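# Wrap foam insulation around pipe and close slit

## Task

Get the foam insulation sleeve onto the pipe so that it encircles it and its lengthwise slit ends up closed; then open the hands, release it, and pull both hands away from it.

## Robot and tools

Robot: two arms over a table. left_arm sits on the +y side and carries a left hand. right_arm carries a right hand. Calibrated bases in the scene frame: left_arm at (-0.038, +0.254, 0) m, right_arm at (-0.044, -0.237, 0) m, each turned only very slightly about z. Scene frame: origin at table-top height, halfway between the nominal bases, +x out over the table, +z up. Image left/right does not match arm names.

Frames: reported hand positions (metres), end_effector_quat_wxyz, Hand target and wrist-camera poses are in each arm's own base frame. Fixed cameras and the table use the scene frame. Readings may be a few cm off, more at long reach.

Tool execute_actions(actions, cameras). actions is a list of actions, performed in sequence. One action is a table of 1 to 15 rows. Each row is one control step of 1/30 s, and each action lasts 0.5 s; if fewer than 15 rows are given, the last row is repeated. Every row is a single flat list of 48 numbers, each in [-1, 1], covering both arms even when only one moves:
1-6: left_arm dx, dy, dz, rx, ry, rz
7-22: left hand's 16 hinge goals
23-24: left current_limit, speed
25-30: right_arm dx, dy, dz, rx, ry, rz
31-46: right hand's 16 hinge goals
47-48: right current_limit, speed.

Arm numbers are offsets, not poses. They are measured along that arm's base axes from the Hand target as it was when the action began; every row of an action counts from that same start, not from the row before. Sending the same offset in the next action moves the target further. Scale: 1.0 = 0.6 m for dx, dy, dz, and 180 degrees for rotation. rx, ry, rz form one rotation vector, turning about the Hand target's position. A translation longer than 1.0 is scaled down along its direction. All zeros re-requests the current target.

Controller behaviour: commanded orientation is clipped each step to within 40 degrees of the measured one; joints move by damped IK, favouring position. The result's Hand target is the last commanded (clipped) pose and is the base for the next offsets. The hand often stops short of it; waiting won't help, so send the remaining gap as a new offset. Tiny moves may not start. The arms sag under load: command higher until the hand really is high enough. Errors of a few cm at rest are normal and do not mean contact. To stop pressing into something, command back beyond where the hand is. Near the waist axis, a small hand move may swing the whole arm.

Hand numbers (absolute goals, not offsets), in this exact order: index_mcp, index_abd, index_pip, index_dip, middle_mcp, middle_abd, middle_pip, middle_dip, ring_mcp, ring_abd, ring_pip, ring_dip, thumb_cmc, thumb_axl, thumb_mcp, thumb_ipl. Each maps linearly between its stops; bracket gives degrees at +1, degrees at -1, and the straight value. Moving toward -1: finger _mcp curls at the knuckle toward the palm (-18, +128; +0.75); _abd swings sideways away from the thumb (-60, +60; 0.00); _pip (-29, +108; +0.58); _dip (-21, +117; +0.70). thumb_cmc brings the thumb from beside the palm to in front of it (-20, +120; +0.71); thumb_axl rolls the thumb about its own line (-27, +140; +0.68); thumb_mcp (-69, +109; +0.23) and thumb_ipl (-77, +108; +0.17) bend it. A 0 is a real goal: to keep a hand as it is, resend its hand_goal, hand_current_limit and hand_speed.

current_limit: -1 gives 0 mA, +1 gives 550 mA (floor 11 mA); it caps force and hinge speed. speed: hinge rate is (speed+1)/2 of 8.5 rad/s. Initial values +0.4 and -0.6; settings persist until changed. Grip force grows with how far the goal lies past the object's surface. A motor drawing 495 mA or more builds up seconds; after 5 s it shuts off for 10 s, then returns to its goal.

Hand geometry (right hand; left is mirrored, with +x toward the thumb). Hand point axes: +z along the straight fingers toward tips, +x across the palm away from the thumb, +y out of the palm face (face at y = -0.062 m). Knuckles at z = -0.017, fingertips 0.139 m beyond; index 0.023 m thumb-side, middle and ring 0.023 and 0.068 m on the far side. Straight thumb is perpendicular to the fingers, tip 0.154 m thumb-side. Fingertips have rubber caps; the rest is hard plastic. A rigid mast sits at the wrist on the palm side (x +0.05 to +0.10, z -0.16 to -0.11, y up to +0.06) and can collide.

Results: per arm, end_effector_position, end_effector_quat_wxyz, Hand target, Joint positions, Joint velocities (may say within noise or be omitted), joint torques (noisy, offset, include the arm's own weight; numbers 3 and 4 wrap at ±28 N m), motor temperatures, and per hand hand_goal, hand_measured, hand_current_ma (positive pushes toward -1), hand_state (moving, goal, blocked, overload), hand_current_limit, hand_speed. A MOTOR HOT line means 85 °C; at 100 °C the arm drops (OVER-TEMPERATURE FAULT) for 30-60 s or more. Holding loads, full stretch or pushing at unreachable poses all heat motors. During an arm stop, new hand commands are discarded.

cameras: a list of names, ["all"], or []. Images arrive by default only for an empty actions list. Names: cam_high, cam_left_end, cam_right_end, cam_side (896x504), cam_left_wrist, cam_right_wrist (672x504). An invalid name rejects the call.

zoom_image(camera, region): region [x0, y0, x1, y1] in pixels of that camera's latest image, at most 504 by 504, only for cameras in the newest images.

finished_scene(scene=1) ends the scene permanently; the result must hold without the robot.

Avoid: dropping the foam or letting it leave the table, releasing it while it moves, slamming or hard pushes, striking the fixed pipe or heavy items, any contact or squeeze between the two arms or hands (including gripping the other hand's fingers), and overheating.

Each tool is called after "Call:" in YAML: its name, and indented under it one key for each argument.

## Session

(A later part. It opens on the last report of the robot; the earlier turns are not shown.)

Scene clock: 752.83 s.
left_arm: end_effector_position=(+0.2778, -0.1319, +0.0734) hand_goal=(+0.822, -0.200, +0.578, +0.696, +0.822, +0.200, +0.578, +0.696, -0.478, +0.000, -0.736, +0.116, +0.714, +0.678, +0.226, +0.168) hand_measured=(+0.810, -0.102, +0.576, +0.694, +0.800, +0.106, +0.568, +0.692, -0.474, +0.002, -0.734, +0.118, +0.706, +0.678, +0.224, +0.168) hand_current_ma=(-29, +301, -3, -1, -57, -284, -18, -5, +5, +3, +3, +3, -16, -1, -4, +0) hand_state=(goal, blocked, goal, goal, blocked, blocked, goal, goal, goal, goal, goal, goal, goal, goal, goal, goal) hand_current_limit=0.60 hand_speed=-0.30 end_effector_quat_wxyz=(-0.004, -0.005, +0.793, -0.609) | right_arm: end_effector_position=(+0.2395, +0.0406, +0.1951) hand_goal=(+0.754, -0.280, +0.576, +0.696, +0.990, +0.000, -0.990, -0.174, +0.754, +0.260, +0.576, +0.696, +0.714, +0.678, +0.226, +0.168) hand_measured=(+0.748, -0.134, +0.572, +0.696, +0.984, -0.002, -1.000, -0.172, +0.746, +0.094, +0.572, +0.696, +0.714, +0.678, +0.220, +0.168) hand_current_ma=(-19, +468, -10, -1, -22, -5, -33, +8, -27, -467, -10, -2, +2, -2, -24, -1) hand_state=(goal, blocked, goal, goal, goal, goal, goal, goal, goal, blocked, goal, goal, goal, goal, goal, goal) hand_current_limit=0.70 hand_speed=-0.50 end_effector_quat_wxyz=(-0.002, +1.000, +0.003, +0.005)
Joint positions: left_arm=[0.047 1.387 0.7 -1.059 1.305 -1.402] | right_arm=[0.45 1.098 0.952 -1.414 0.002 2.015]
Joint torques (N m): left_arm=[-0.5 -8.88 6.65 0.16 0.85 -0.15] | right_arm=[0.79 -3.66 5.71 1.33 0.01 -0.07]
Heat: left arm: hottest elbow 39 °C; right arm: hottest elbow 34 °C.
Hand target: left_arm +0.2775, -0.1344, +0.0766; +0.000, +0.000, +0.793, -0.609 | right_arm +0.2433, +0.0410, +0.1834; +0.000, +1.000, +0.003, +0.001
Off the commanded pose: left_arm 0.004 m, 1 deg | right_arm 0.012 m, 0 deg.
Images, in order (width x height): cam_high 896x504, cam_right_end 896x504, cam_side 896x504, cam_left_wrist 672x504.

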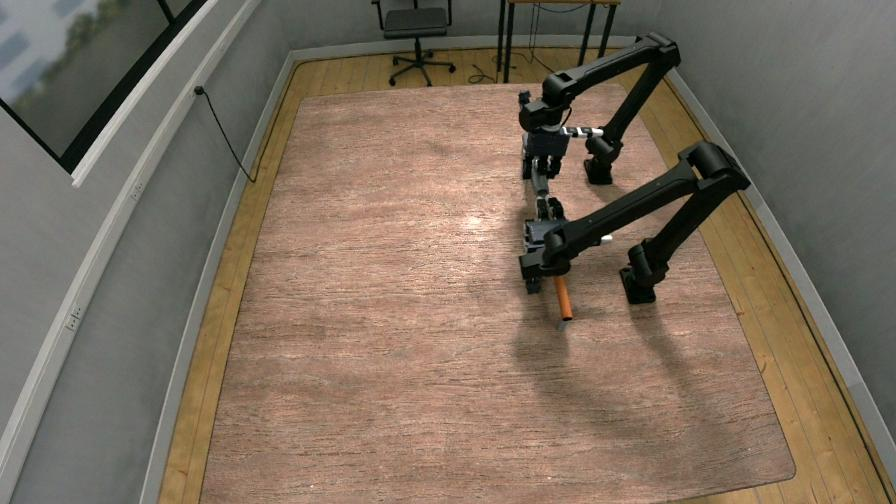

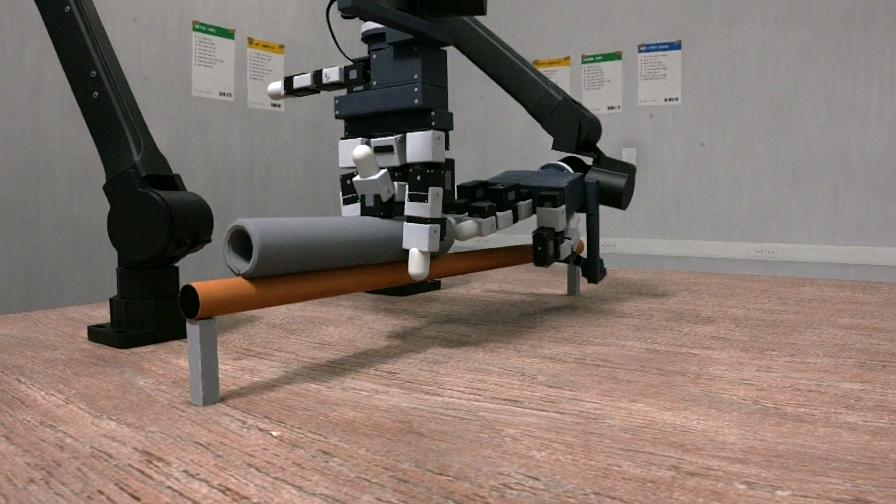

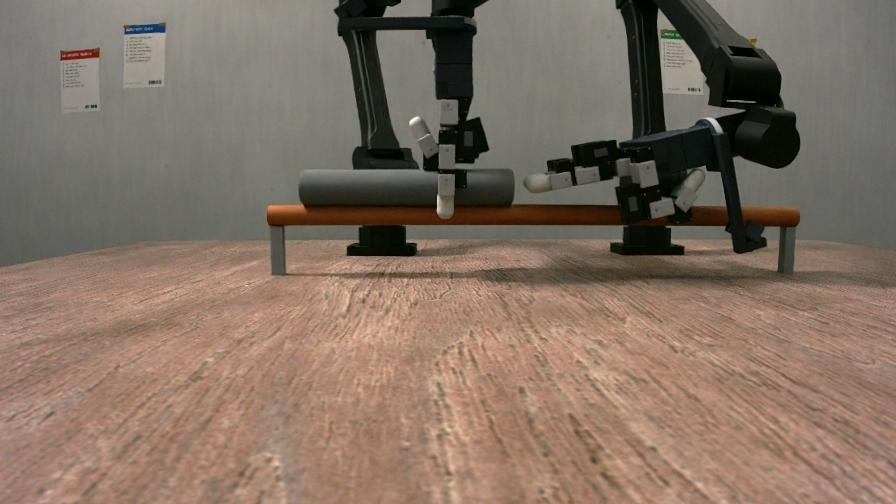

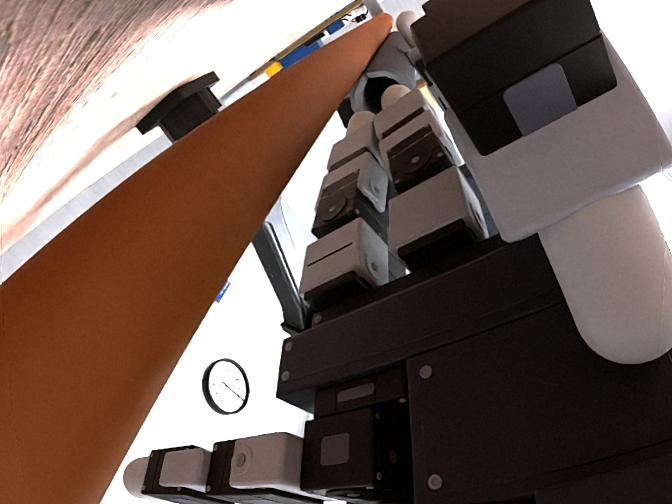

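Call:
execute_actions:
  actions:
    - [[0.0035,-0.015,-0.0085,0,0,0,0.822,-0.2,0.577,0.696,0.822,0.2,0.577,0.696,-0.478,0,-0.736,0.116,0.714,0.678,0.226,0.168,0.6,-0.3,0,0,-0.02,0,0,0,0.754,-0.28,0.576,0.696,0.99,0,-0.99,-0.174,0.754,0.26,0.576,0.696,0.714,0.678,0.226,0.168,0.7,-0.5]]
    - [[0,-0.015,0,0,0,0,0.822,-0.2,0.577,0.696,0.822,0.2,0.577,0.696,-0.478,0,-0.736,0.116,0.714,0.678,0.226,0.168,0.6,-0.3,0,0,0,0,0,0,0.754,-0.28,0.576,0.696,0.99,0,-0.99,-0.174,0.754,0.26,0.576,0.696,0.714,0.678,0.226,0.168,0.7,-0.5]]
  cameras: ["cam_high", "cam_side", "cam_right_end", "cam_left_wrist"]

Call:
zoom_image:
  camera: "cam_left_wrist"
  region: [300, 20, 440, 140]

Call:
zoom_image:
  camera: "cam_high"
  region: [520, 170, 570, 220]

Call:
zoom_image:
  camera: "cam_side"
  region: [460, 130, 600, 235]

Scene clock: 754.87 s.
left_arm: end_effector_position=(+0.2812, -0.1502, +0.0691) hand_goal=(+0.822, -0.200, +0.578, +0.696, +0.822, +0.200, +0.578, +0.696, -0.478, +0.000, -0.736, +0.116, +0.714, +0.678, +0.226, +0.168) hand_measured=(+0.810, -0.102, +0.576, +0.694, +0.800, +0.106, +0.568, +0.692, -0.474, +0.002, -0.734, +0.118, +0.706, +0.678, +0.224, +0.168) hand_current_ma=(-29, +301, -3, -1, -57, -284, -18, -5, +5, +3, +3, +3, -16, -1, -4, +0) hand_state=(goal, blocked, goal, goal, blocked, blocked, goal, goal, goal, goal, goal, goal, goal, goal, goal, goal) hand_current_limit=0.60 hand_speed=-0.30 end_effector_quat_wxyz=(-0.003, -0.004, +0.793, -0.609) | right_arm: end_effector_position=(+0.2403, +0.0409, +0.1908) hand_goal=(+0.754, -0.280, +0.576, +0.696, +0.990, +0.000, -0.990, -0.174, +0.754, +0.260, +0.576, +0.696, +0.714, +0.678, +0.226, +0.168) hand_measured=(+0.746, -0.134, +0.572, +0.696, +0.972, -0.012, -1.000, -0.172, +0.742, +0.094, +0.572, +0.696, +0.714, +0.678, +0.220, +0.168) hand_current_ma=(-27, +467, -11, -1, -69, -41, -34, +8, -48, -467, -14, -2, +2, -2, -24, -1) hand_state=(goal, blocked, goal, goal, goal, goal, goal, goal, goal, blocked, goal, goal, goal, goal, goal, goal) hand_current_limit=0.70 hand_speed=-0.50 end_effector_quat_wxyz=(-0.004, +1.000, +0.003, +0.010)
Joint positions: left_arm=[-0.013 1.358 0.661 -0.825 1.309 -1.631] | right_arm=[0.45 1.095 0.94 -1.395 0.002 2.015]
Joint torques (N m): left_arm=[-0.5 -9 6.49 0.39 0.8 -0.11] | right_arm=[0.97 -2.96 4.59 1.78 0.02 -0.06]
Heat: left arm: hottest elbow 39 °C; right arm: hottest elbow 34 °C.
Hand target: left_arm +0.2797, -0.1525, +0.0715; +0.000, +0.000, +0.793, -0.609 | right_arm +0.2433, +0.0410, +0.1714; +0.000, +1.000, +0.003, +0.001
Off the commanded pose: left_arm 0.004 m, 1 deg | right_arm 0.020 m, 1 deg.
Images, in order (width x height): cam_high 896x504, cam_right_end 896x504, cam_side 896x504, cam_left_wrist 672x504.

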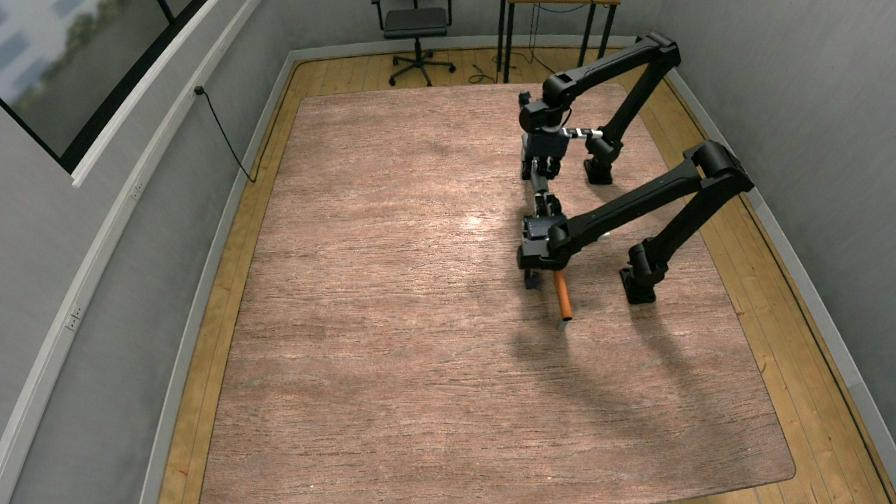

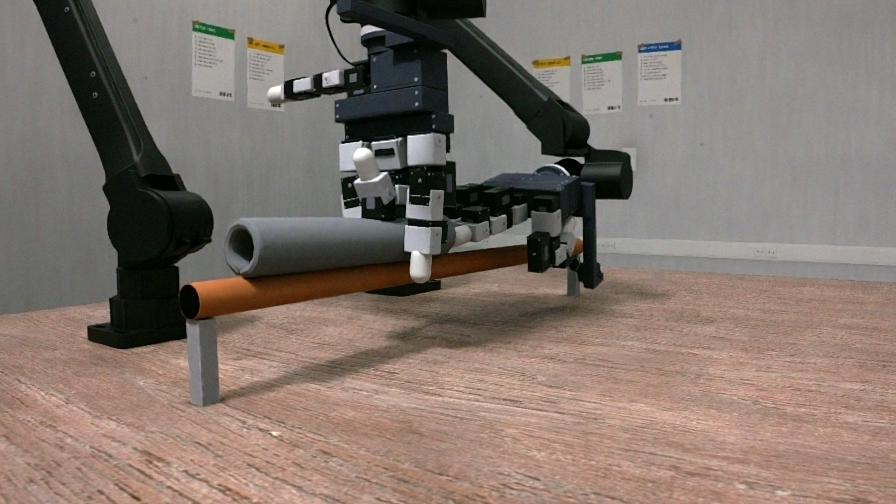

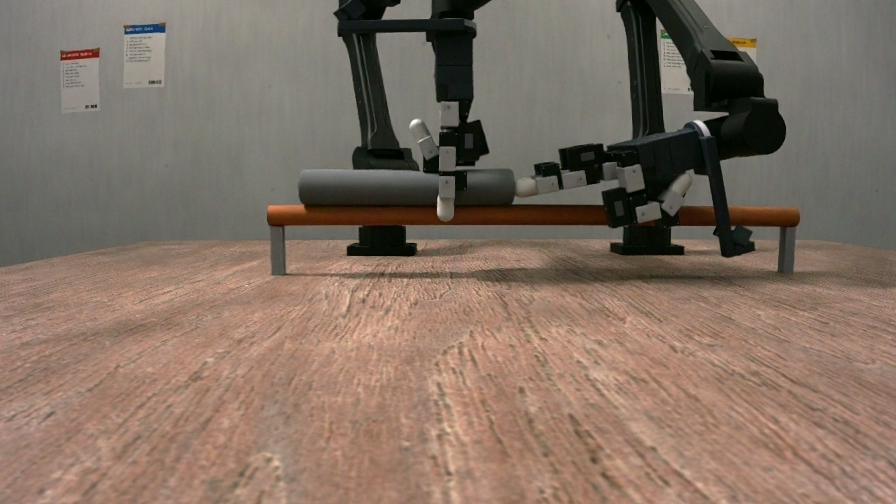

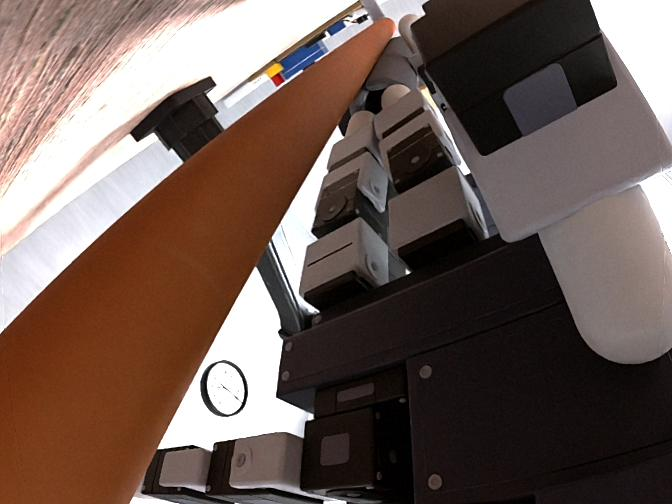

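Scaled by 3.600 from the camera's 672x504 image, which has a finer 960x720 frame.

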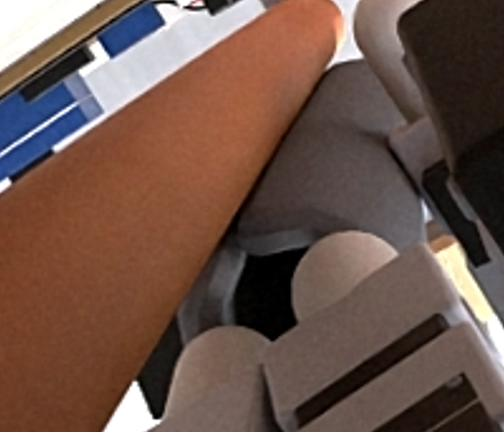

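Scaled by 10.080 from the camera's 896x504 image, which has a finer 1280x720 frame.

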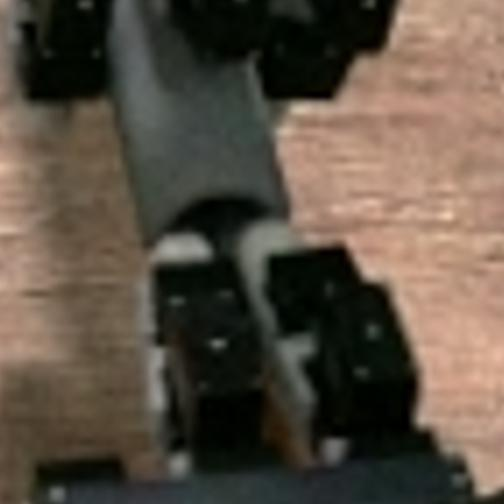

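Scaled by 3.600 from the camera's 896x504 image, which has a finer 1280x720 frame.

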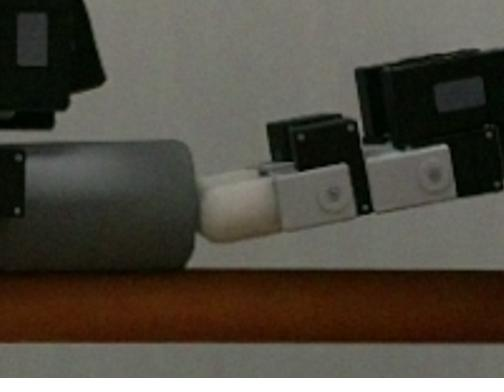

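Call:
execute_actions:
  actions:
    - [[0,-0.015,0.0,0,0,0,0.822,-0.2,0.577,0.696,0.822,0.2,0.577,0.696,-0.478,0,-0.736,0.116,0.714,0.678,0.226,0.168,0.6,-0.3,0,0,0,0,0,0,0.754,-0.28,0.576,0.696,0.99,0,-0.99,-0.174,0.754,0.26,0.576,0.696,0.714,0.678,0.226,0.168,0.7,-0.5]]
    - [[0,-0.015,0,0,0,0,0.822,-0.2,0.577,0.696,0.822,0.2,0.577,0.696,-0.478,0,-0.736,0.116,0.714,0.678,0.226,0.168,0.6,-0.3,0,0,0,0,0,0,0.754,-0.28,0.576,0.696,0.99,0,-0.99,-0.174,0.754,0.26,0.576,0.696,0.714,0.678,0.226,0.168,0.7,-0.5]]
  cameras: ["cam_high", "cam_side", "cam_left_wrist"]

Call:
zoom_image:
  camera: "cam_left_wrist"
  region: [300, 20, 440, 140]

Call:
zoom_image:
  camera: "cam_high"
  region: [520, 170, 570, 220]

Call:
zoom_image:
  camera: "cam_side"
  region: [460, 130, 600, 235]

Scene clock: 756.73 s.
left_arm: end_effector_position=(+0.2868, -0.1590, +0.0691) hand_goal=(+0.822, -0.200, +0.578, +0.696, +0.822, +0.200, +0.578, +0.696, -0.478, +0.000, -0.736, +0.116, +0.714, +0.678, +0.226, +0.168) hand_measured=(+0.808, -0.102, +0.576, +0.694, +0.800, +0.106, +0.568, +0.692, -0.474, +0.002, -0.734, +0.118, +0.706, +0.678, +0.224, +0.168) hand_current_ma=(-35, +302, -4, -1, -61, -284, -22, -8, +5, +3, +3, +3, -16, -1, -4, +0) hand_state=(goal, blocked, goal, goal, blocked, blocked, goal, goal, goal, goal, goal, goal, goal, goal, goal, goal) hand_current_limit=0.60 hand_speed=-0.30 end_effector_quat_wxyz=(+0.008, -0.014, +0.795, -0.606) | right_arm: end_effector_position=(+0.2404, +0.0410, +0.1907) hand_goal=(+0.754, -0.280, +0.576, +0.696, +0.990, +0.000, -0.990, -0.174, +0.754, +0.260, +0.576, +0.696, +0.714, +0.678, +0.226, +0.168) hand_measured=(+0.746, -0.134, +0.572, +0.696, +0.966, -0.014, -1.000, -0.172, +0.734, +0.094, +0.568, +0.696, +0.714, +0.678, +0.220, +0.168) hand_current_ma=(-27, +467, -12, -1, -96, -44, -34, +8, -77, -467, -27, -2, +2, -2, -24, -1) hand_state=(goal, blocked, goal, goal, blocked, goal, goal, goal, goal, blocked, goal, goal, goal, goal, goal, goal) hand_current_limit=0.70 hand_speed=-0.50 end_effector_quat_wxyz=(-0.004, +1.000, +0.003, +0.010)
Joint positions: left_arm=[-0.043 1.322 0.624 -0.614 1.292 -1.843] | right_arm=[0.45 1.095 0.94 -1.395 0.002 2.015]
Joint torques (N m): left_arm=[-2.61 -8.41 6.76 0.58 1 -0.14] | right_arm=[0.97 -3.14 4.51 1.83 0 -0.05]
Heat: left arm: hottest elbow 39 °C; right arm: hottest elbow 34 °C.
Hand target: left_arm +0.2796, -0.1705, +0.0715; +0.000, +0.000, +0.793, -0.609 | right_arm +0.2433, +0.0411, +0.1714; +0.000, +1.000, +0.003, +0.001
Off the commanded pose: left_arm 0.014 m, 2 deg | right_arm 0.020 m, 1 deg.
Images, in order (width x height): cam_high 896x504, cam_side 896x504, cam_left_wrist 672x504.

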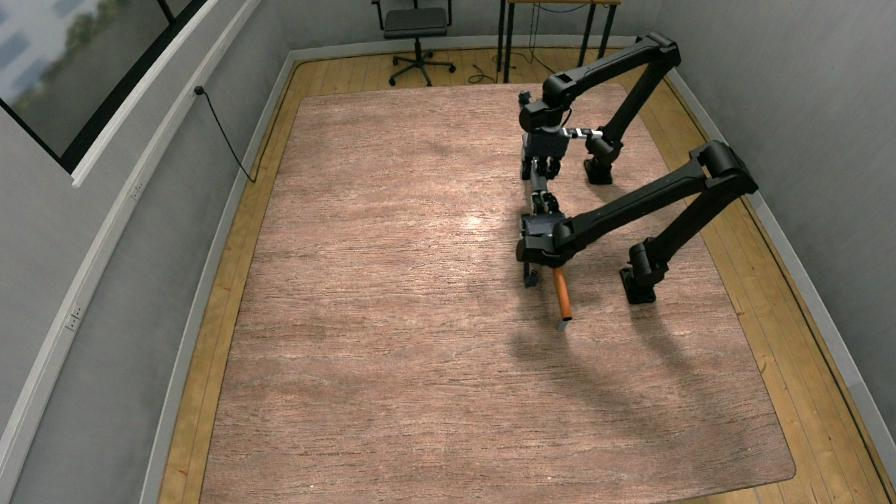

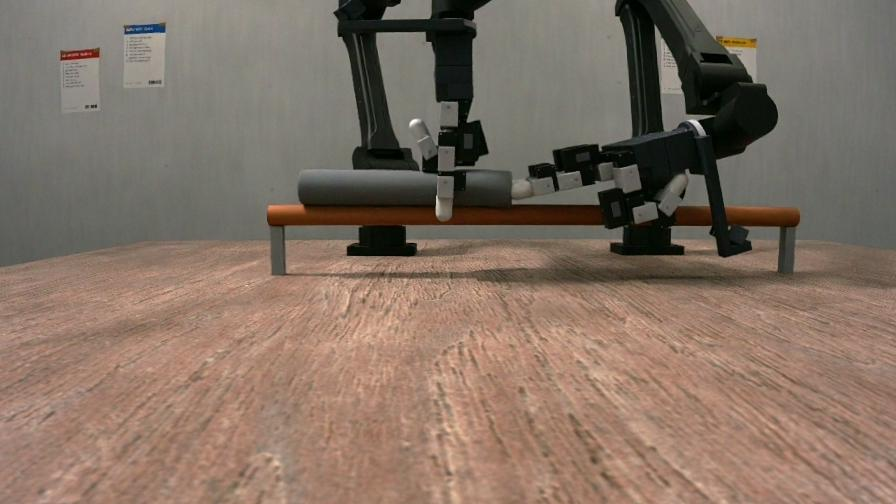

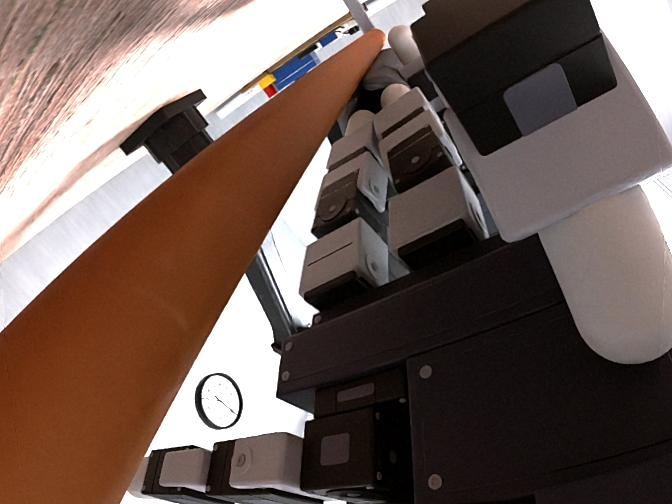

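Scaled by 3.600 from the camera's 672x504 image, which has a finer 960x720 frame.

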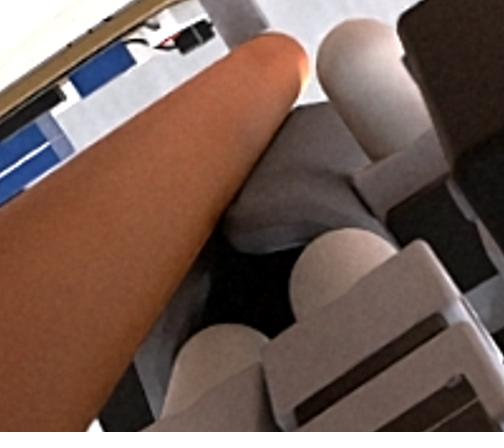

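Scaled by 10.080 from the camera's 896x504 image, which has a finer 1280x720 frame.

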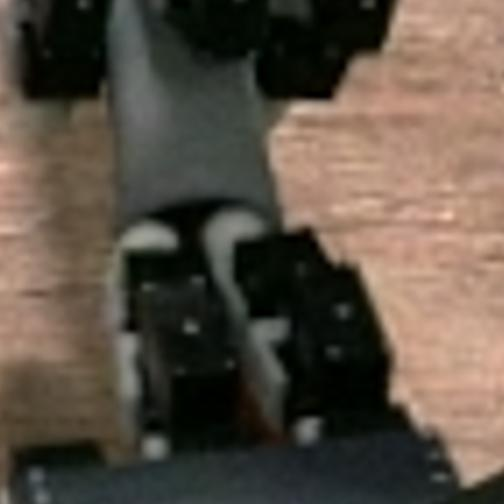

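Scaled by 3.600 from the camera's 896x504 image, which has a finer 1280x720 frame.

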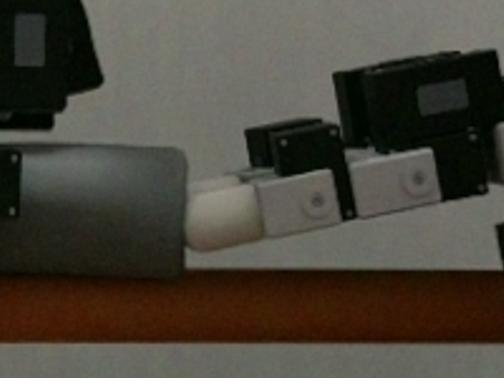

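Call:
execute_actions:
  actions:
    - [[-0.008,-0.012,0.0,0,0,0,0.822,-0.2,0.577,0.696,0.822,0.2,0.577,0.696,-0.478,0,-0.736,0.116,0.714,0.678,0.226,0.168,0.6,-0.3,0,0,0,0,0,0,0.754,-0.28,0.576,0.696,0.99,0,-0.99,-0.174,0.754,0.26,0.576,0.696,0.714,0.678,0.226,0.168,0.7,-0.5]]
  cameras: ["cam_high", "cam_side", "cam_left_wrist"]

Call:
zoom_image:
  camera: "cam_left_wrist"
  region: [300, 20, 440, 140]

Call:
zoom_image:
  camera: "cam_high"
  region: [520, 170, 570, 220]

Call:
zoom_image:
  camera: "cam_side"
  region: [460, 130, 600, 235]

Scene clock: 758.07 s.
left_arm: end_effector_position=(+0.2863, -0.1624, +0.0699) hand_goal=(+0.822, -0.200, +0.578, +0.696, +0.822, +0.200, +0.578, +0.696, -0.478, +0.000, -0.736, +0.116, +0.714, +0.678, +0.226, +0.168) hand_measured=(+0.804, -0.102, +0.574, +0.694, +0.796, +0.106, +0.566, +0.690, -0.474, +0.002, -0.734, +0.118, +0.706, +0.678, +0.224, +0.168) hand_current_ma=(-47, +302, -8, -1, -72, -287, -28, -12, +5, +3, +3, +3, -16, -1, -4, +0) hand_state=(goal, blocked, goal, goal, blocked, blocked, goal, goal, goal, goal, goal, goal, goal, goal, goal, goal) hand_current_limit=0.60 hand_speed=-0.30 end_effector_quat_wxyz=(+0.014, -0.017, +0.797, -0.604) | right_arm: end_effector_position=(+0.2403, +0.0407, +0.1906) hand_goal=(+0.754, -0.280, +0.576, +0.696, +0.990, +0.000, -0.990, -0.174, +0.754, +0.260, +0.576, +0.696, +0.714, +0.678, +0.226, +0.168) hand_measured=(+0.748, -0.134, +0.572, +0.696, +0.964, -0.014, -1.000, -0.172, +0.732, +0.094, +0.566, +0.696, +0.714, +0.678, +0.220, +0.168) hand_current_ma=(-24, +467, -12, -1, -109, -44, -34, +8, -92, -467, -35, -2, +2, -2, -24, -1) hand_state=(goal, blocked, goal, goal, blocked, goal, goal, goal, blocked, blocked, goal, goal, goal, goal, goal, goal) hand_current_limit=0.70 hand_speed=-0.50 end_effector_quat_wxyz=(-0.003, +1.000, +0.003, +0.010)
Joint positions: left_arm=[-0.056 1.297 0.6 -0.528 1.28 -1.928] | right_arm=[0.45 1.095 0.939 -1.395 0.003 2.015]
Joint torques (N m): left_arm=[-3.43 -8.06 6.54 0.73 1.14 -0.14] | right_arm=[0.97 -3.31 4.62 1.72 -0.03 -0.06]
Heat: left arm: hottest elbow 39 °C; right arm: hottest elbow 34 °C.
Hand target: left_arm +0.2748, -0.1777, +0.0715; +0.000, +0.000, +0.793, -0.609 | right_arm +0.2432, +0.0410, +0.1714; +0.000, +1.000, +0.003, +0.001
Off the commanded pose: left_arm 0.019 m, 3 deg | right_arm 0.019 m, 1 deg.
Images, in order (width x height): cam_high 896x504, cam_side 896x504, cam_left_wrist 672x504.

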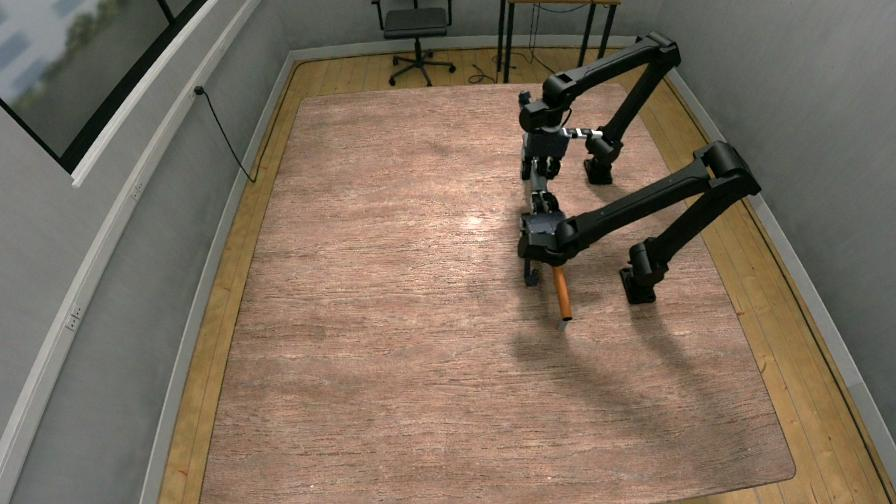

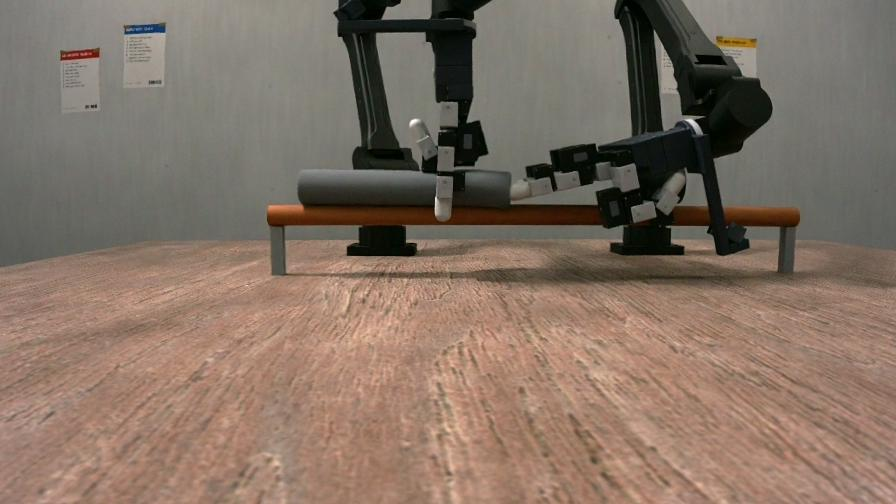

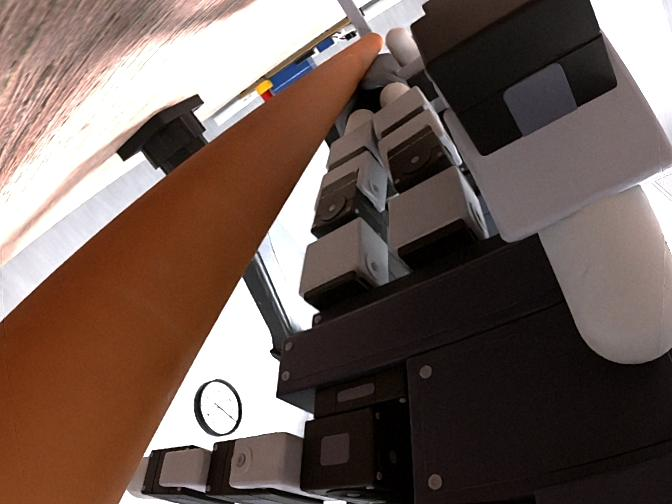

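Scaled by 3.600 from the camera's 672x504 image, which has a finer 960x720 frame.

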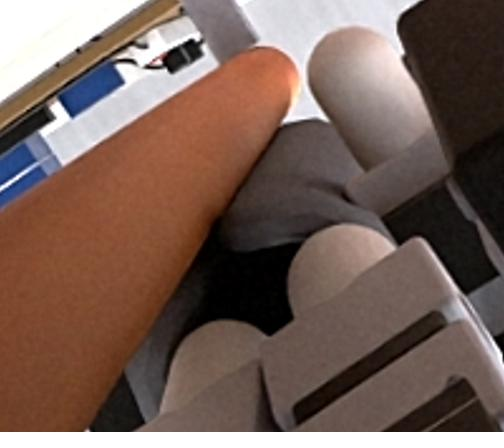

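Scaled by 10.080 from the camera's 896x504 image, which has a finer 1280x720 frame.

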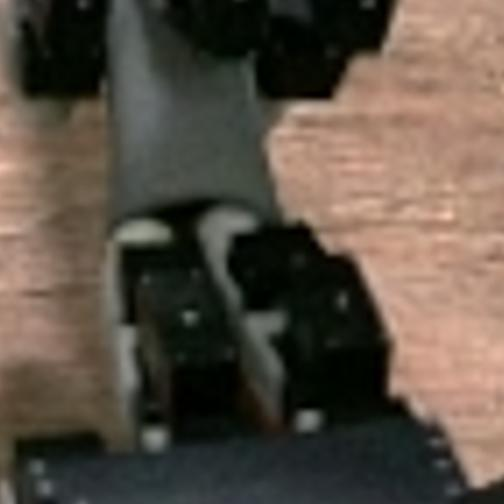

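Scaled by 3.600 from the camera's 896x504 image, which has a finer 1280x720 frame.

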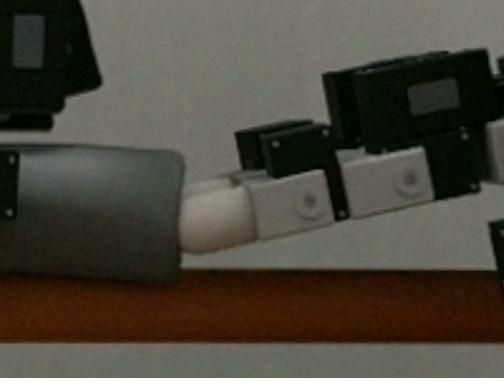

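Call:
execute_actions:
  actions:
    - [[0,0.008,0.0,0,0,0,0.822,-0.2,0.577,0.696,0.822,0.2,0.577,0.696,-0.478,0,-0.736,0.116,0.714,0.678,0.226,0.168,0.6,-0.3,0,0,0.05,0,0,0,0.754,-0.13,0.576,0.696,0.99,0,-0.99,-0.174,0.754,0.10,0.576,0.696,0.714,0.678,0.226,0.168,0.7,-0.5]]
    - [[0,0,0.0,0,0,0,0.822,-0.2,0.577,0.696,0.822,0.2,0.577,0.696,-0.478,0,-0.736,0.116,0.714,0.678,0.226,0.168,0.6,-0.3,0,0.02,0.008,0,0,0.004,0.754,-0.13,0.576,0.696,0.99,0,-0.99,-0.174,0.754,0.10,0.576,0.696,0.714,0.678,0.226,0.168,0.7,-0.5]]
  cameras: ["cam_high", "cam_side", "cam_right_end"]

Call:
zoom_image:
  camera: "cam_right_end"
  region: [205, 205, 275, 290]

Call:
zoom_image:
  camera: "cam_high"
  region: [510, 130, 580, 220]

Call:
zoom_image:
  camera: "cam_side"
  region: [460, 130, 600, 235]

Scene clock: 760.37 s.
left_arm: end_effector_position=(+0.2811, -0.1674, +0.0703) hand_goal=(+0.822, -0.200, +0.578, +0.696, +0.822, +0.200, +0.578, +0.696, -0.478, +0.000, -0.736, +0.116, +0.714, +0.678, +0.226, +0.168) hand_measured=(+0.806, -0.102, +0.574, +0.694, +0.796, +0.106, +0.570, +0.694, -0.474, +0.002, -0.734, +0.118, +0.706, +0.678, +0.224, +0.168) hand_current_ma=(-37, +302, -7, -1, -72, -287, -17, -2, +5, +3, +3, +3, -16, -1, -4, +0) hand_state=(goal, blocked, goal, goal, blocked, blocked, goal, goal, goal, goal, goal, goal, goal, goal, goal, goal) hand_current_limit=0.60 hand_speed=-0.30 end_effector_quat_wxyz=(+0.007, -0.008, +0.795, -0.607) | right_arm: end_effector_position=(+0.2365, +0.0437, +0.1975) hand_goal=(+0.754, -0.130, +0.576, +0.696, +0.990, +0.000, -0.990, -0.174, +0.754, +0.100, +0.576, +0.696, +0.714, +0.678, +0.226, +0.168) hand_measured=(+0.750, -0.108, +0.572, +0.696, +0.968, -0.002, -1.000, -0.172, +0.740, +0.068, +0.568, +0.696, +0.714, +0.678, +0.220, +0.168) hand_current_ma=(-17, +70, -11, -1, -92, -4, -34, +8, -58, -108, -26, -2, +2, -2, -24, -1) hand_state=(goal, blocked, goal, goal, blocked, goal, goal, goal, goal, blocked, goal, goal, goal, goal, goal, goal) hand_current_limit=0.70 hand_speed=-0.50 end_effector_quat_wxyz=(+0.005, +1.000, +0.007, +0.000)
Joint positions: left_arm=[-0.071 1.297 0.6 -0.548 1.289 -1.906] | right_arm=[0.471 1.103 0.958 -1.431 0.01 2.028]
Joint torques (N m): left_arm=[-1.38 -7.53 7.05 -0.02 0.98 0] | right_arm=[2.08 -3.9 10.24 -0.18 -0.28 0.02]
Heat: left arm: hottest elbow 39 °C; right arm: hottest elbow 34 °C.
Hand target: left_arm +0.2748, -0.1729, +0.0715; +0.000, +0.000, +0.793, -0.609 | right_arm +0.2433, +0.0530, +0.2062; +0.000, +1.000, +0.009, +0.001
Off the commanded pose: left_arm 0.008 m, 1 deg | right_arm 0.014 m, 1 deg.
Images, in order (width x height): cam_high 896x504, cam_right_end 896x504, cam_side 896x504.

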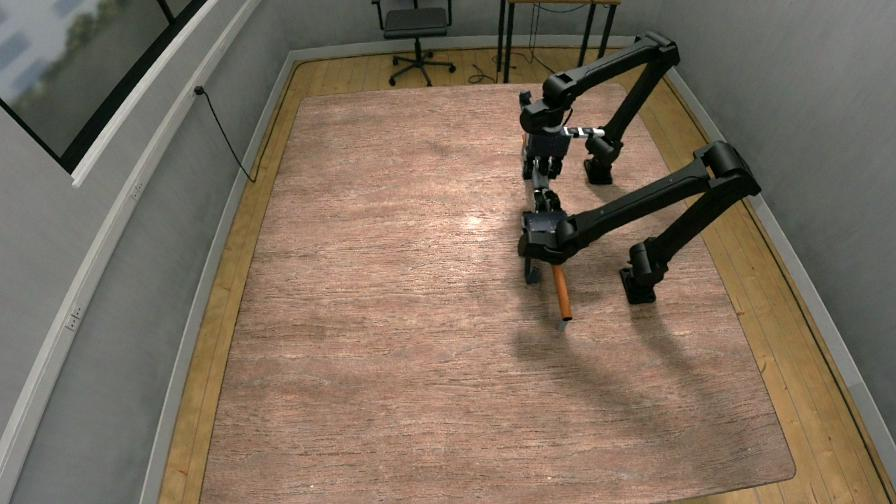

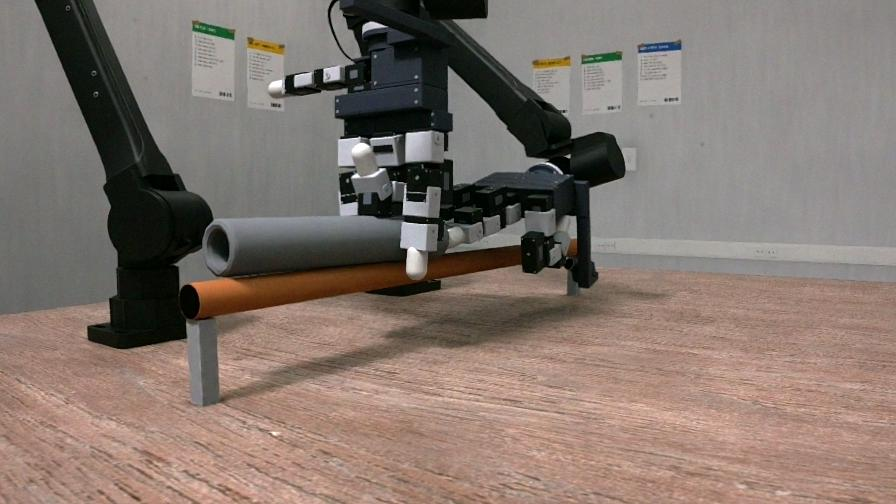

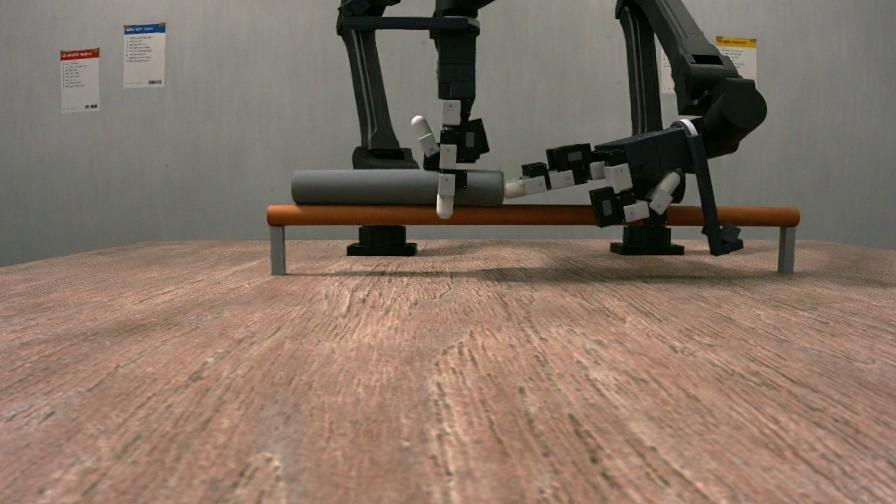

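Scaled by 5.929 from the camera's 896x504 image, which has a finer 1280x720 frame.

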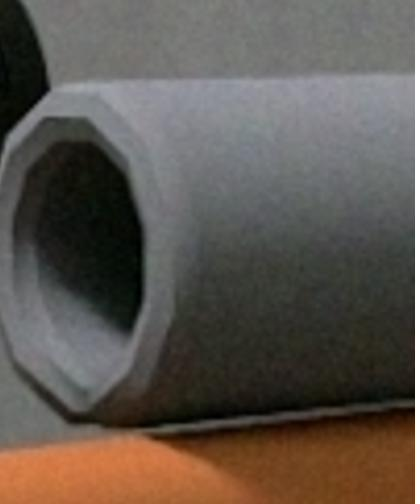

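Scaled by 5.600 from the camera's 896x504 image, which has a finer 1280x720 frame.

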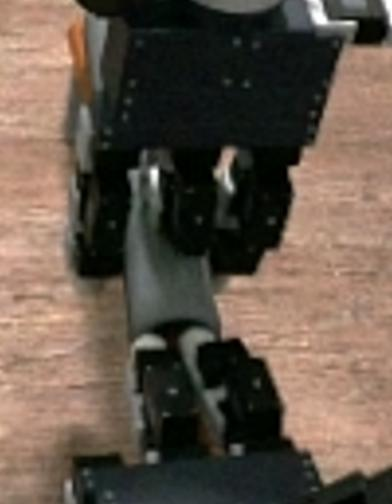

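Scaled by 3.600 from the camera's 896x504 image, which has a finer 1280x720 frame.

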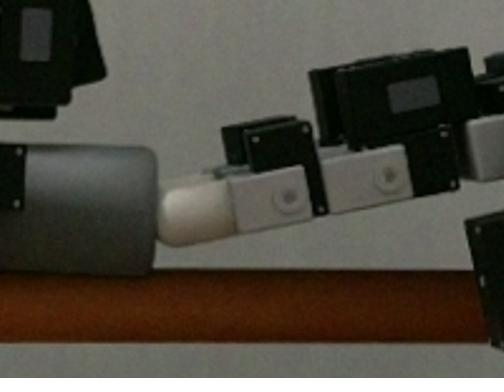

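Call:
execute_actions:
  actions:
    - [[0,0.01,0.0,0,0,0,0.822,-0.2,0.577,0.696,0.822,0.2,0.577,0.696,-0.478,0,-0.736,0.116,0.714,0.678,0.226,0.168,0.6,-0.3,0.008,0,0.015,0,0,0,0.754,-0.13,0.576,0.696,0.99,0,-0.99,-0.174,0.754,0.10,0.576,0.696,0.714,0.678,0.226,0.168,0.7,-0.5]]
    - [[0,0,0.0,0,0,0,0.822,-0.2,0.577,0.696,0.822,0.2,0.577,0.696,-0.478,0,-0.736,0.116,0.714,0.678,0.226,0.168,0.6,-0.3,0.005,0.03,0.0,0,0,0.01,0.754,-0.13,0.576,0.696,0.99,0,-0.99,-0.174,0.754,0.10,0.576,0.696,0.714,0.678,0.226,0.168,0.7,-0.5]]
  cameras: ["cam_high", "cam_side", "cam_right_end"]

Call:
zoom_image:
  camera: "cam_right_end"
  region: [205, 205, 275, 290]

Call:
zoom_image:
  camera: "cam_high"
  region: [510, 130, 580, 220]

Scene clock: 761.83 s.
left_arm: end_effector_position=(+0.2723, -0.1668, +0.0692) hand_goal=(+0.822, -0.200, +0.578, +0.696, +0.822, +0.200, +0.578, +0.696, -0.478, +0.000, -0.736, +0.116, +0.714, +0.678, +0.226, +0.168) hand_measured=(+0.806, -0.102, +0.576, +0.694, +0.796, +0.106, +0.570, +0.694, -0.474, +0.002, -0.734, +0.118, +0.706, +0.678, +0.224, +0.168) hand_current_ma=(-37, +302, -4, -1, -70, -287, -17, -2, +5, +3, +3, +3, -16, -1, -4, +0) hand_state=(goal, blocked, goal, goal, blocked, blocked, goal, goal, goal, goal, goal, goal, goal, goal, goal, goal) hand_current_limit=0.60 hand_speed=-0.30 end_effector_quat_wxyz=(-0.002, -0.002, +0.795, -0.607) | right_arm: end_effector_position=(+0.2393, +0.0608, +0.2026) hand_goal=(+0.754, -0.130, +0.576, +0.696, +0.990, +0.000, -0.990, -0.174, +0.754, +0.100, +0.576, +0.696, +0.714, +0.678, +0.226, +0.168) hand_measured=(+0.750, -0.112, +0.572, +0.696, +0.986, -0.002, -0.990, -0.172, +0.748, +0.076, +0.572, +0.696, +0.714, +0.678, +0.220, +0.168) hand_current_ma=(-17, +60, -11, -1, -11, -4, -1, +8, -21, -84, -14, -2, +2, -2, -24, -1) hand_state=(goal, goal, goal, goal, goal, goal, goal, goal, goal, blocked, goal, goal, goal, goal, goal, goal) hand_current_limit=0.70 hand_speed=-0.50 end_effector_quat_wxyz=(+0.009, +1.000, +0.026, -0.013)
Joint positions: left_arm=[-0.071 1.297 0.6 -0.619 1.296 -1.842] | right_arm=[0.521 1.142 0.997 -1.457 0.003 2.041]
Joint torques (N m): left_arm=[0.44 -6.83 7.9 -0.08 0.93 0.01] | right_arm=[1.67 -5.13 10.96 0.16 -0.07 0.06]
Heat: left arm: hottest elbow 39 °C; right arm: hottest elbow 34 °C.
Hand target: left_arm +0.2747, -0.1669, +0.0715; +0.000, +0.000, +0.793, -0.609 | right_arm +0.2510, +0.0710, +0.2152; +0.000, +1.000, +0.025, +0.001
Off the commanded pose: left_arm 0.003 m, 0 deg | right_arm 0.020 m, 2 deg.
Images, in order (width x height): cam_high 896x504, cam_right_end 896x504, cam_side 896x504.

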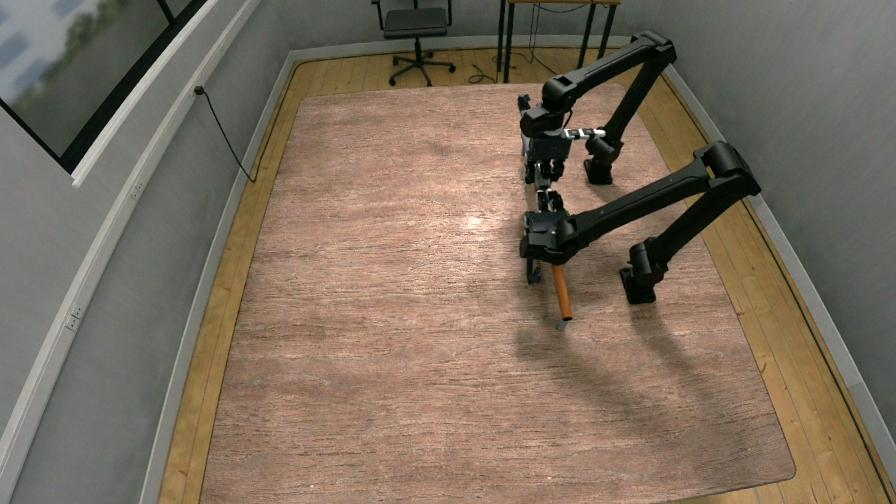

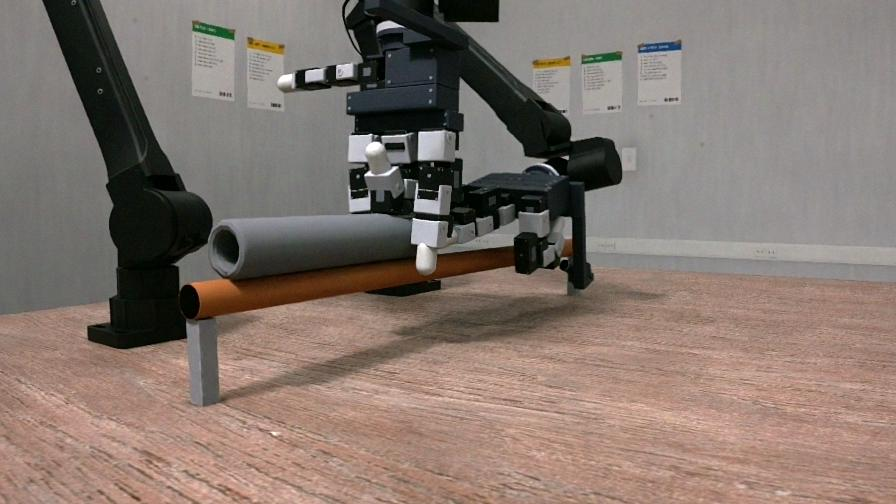

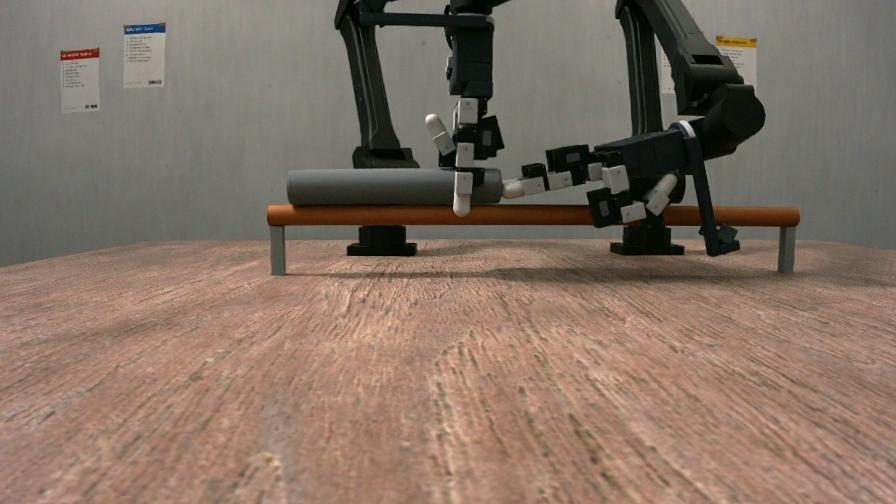

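Scaled by 5.929 from the camera's 896x504 image, which has a finer 1280x720 frame.

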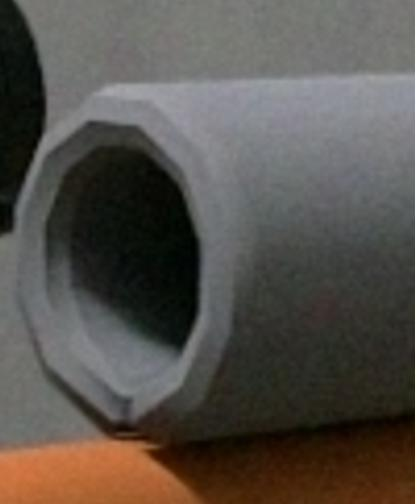

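Scaled by 5.600 from the camera's 896x504 image, which has a finer 1280x720 frame.

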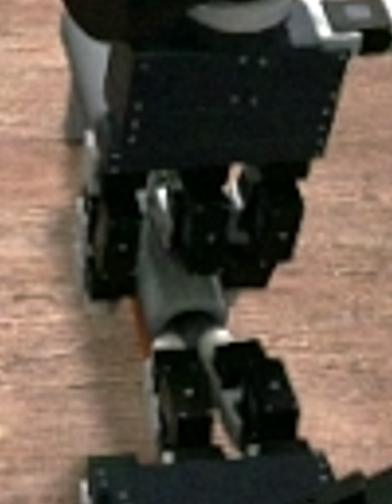

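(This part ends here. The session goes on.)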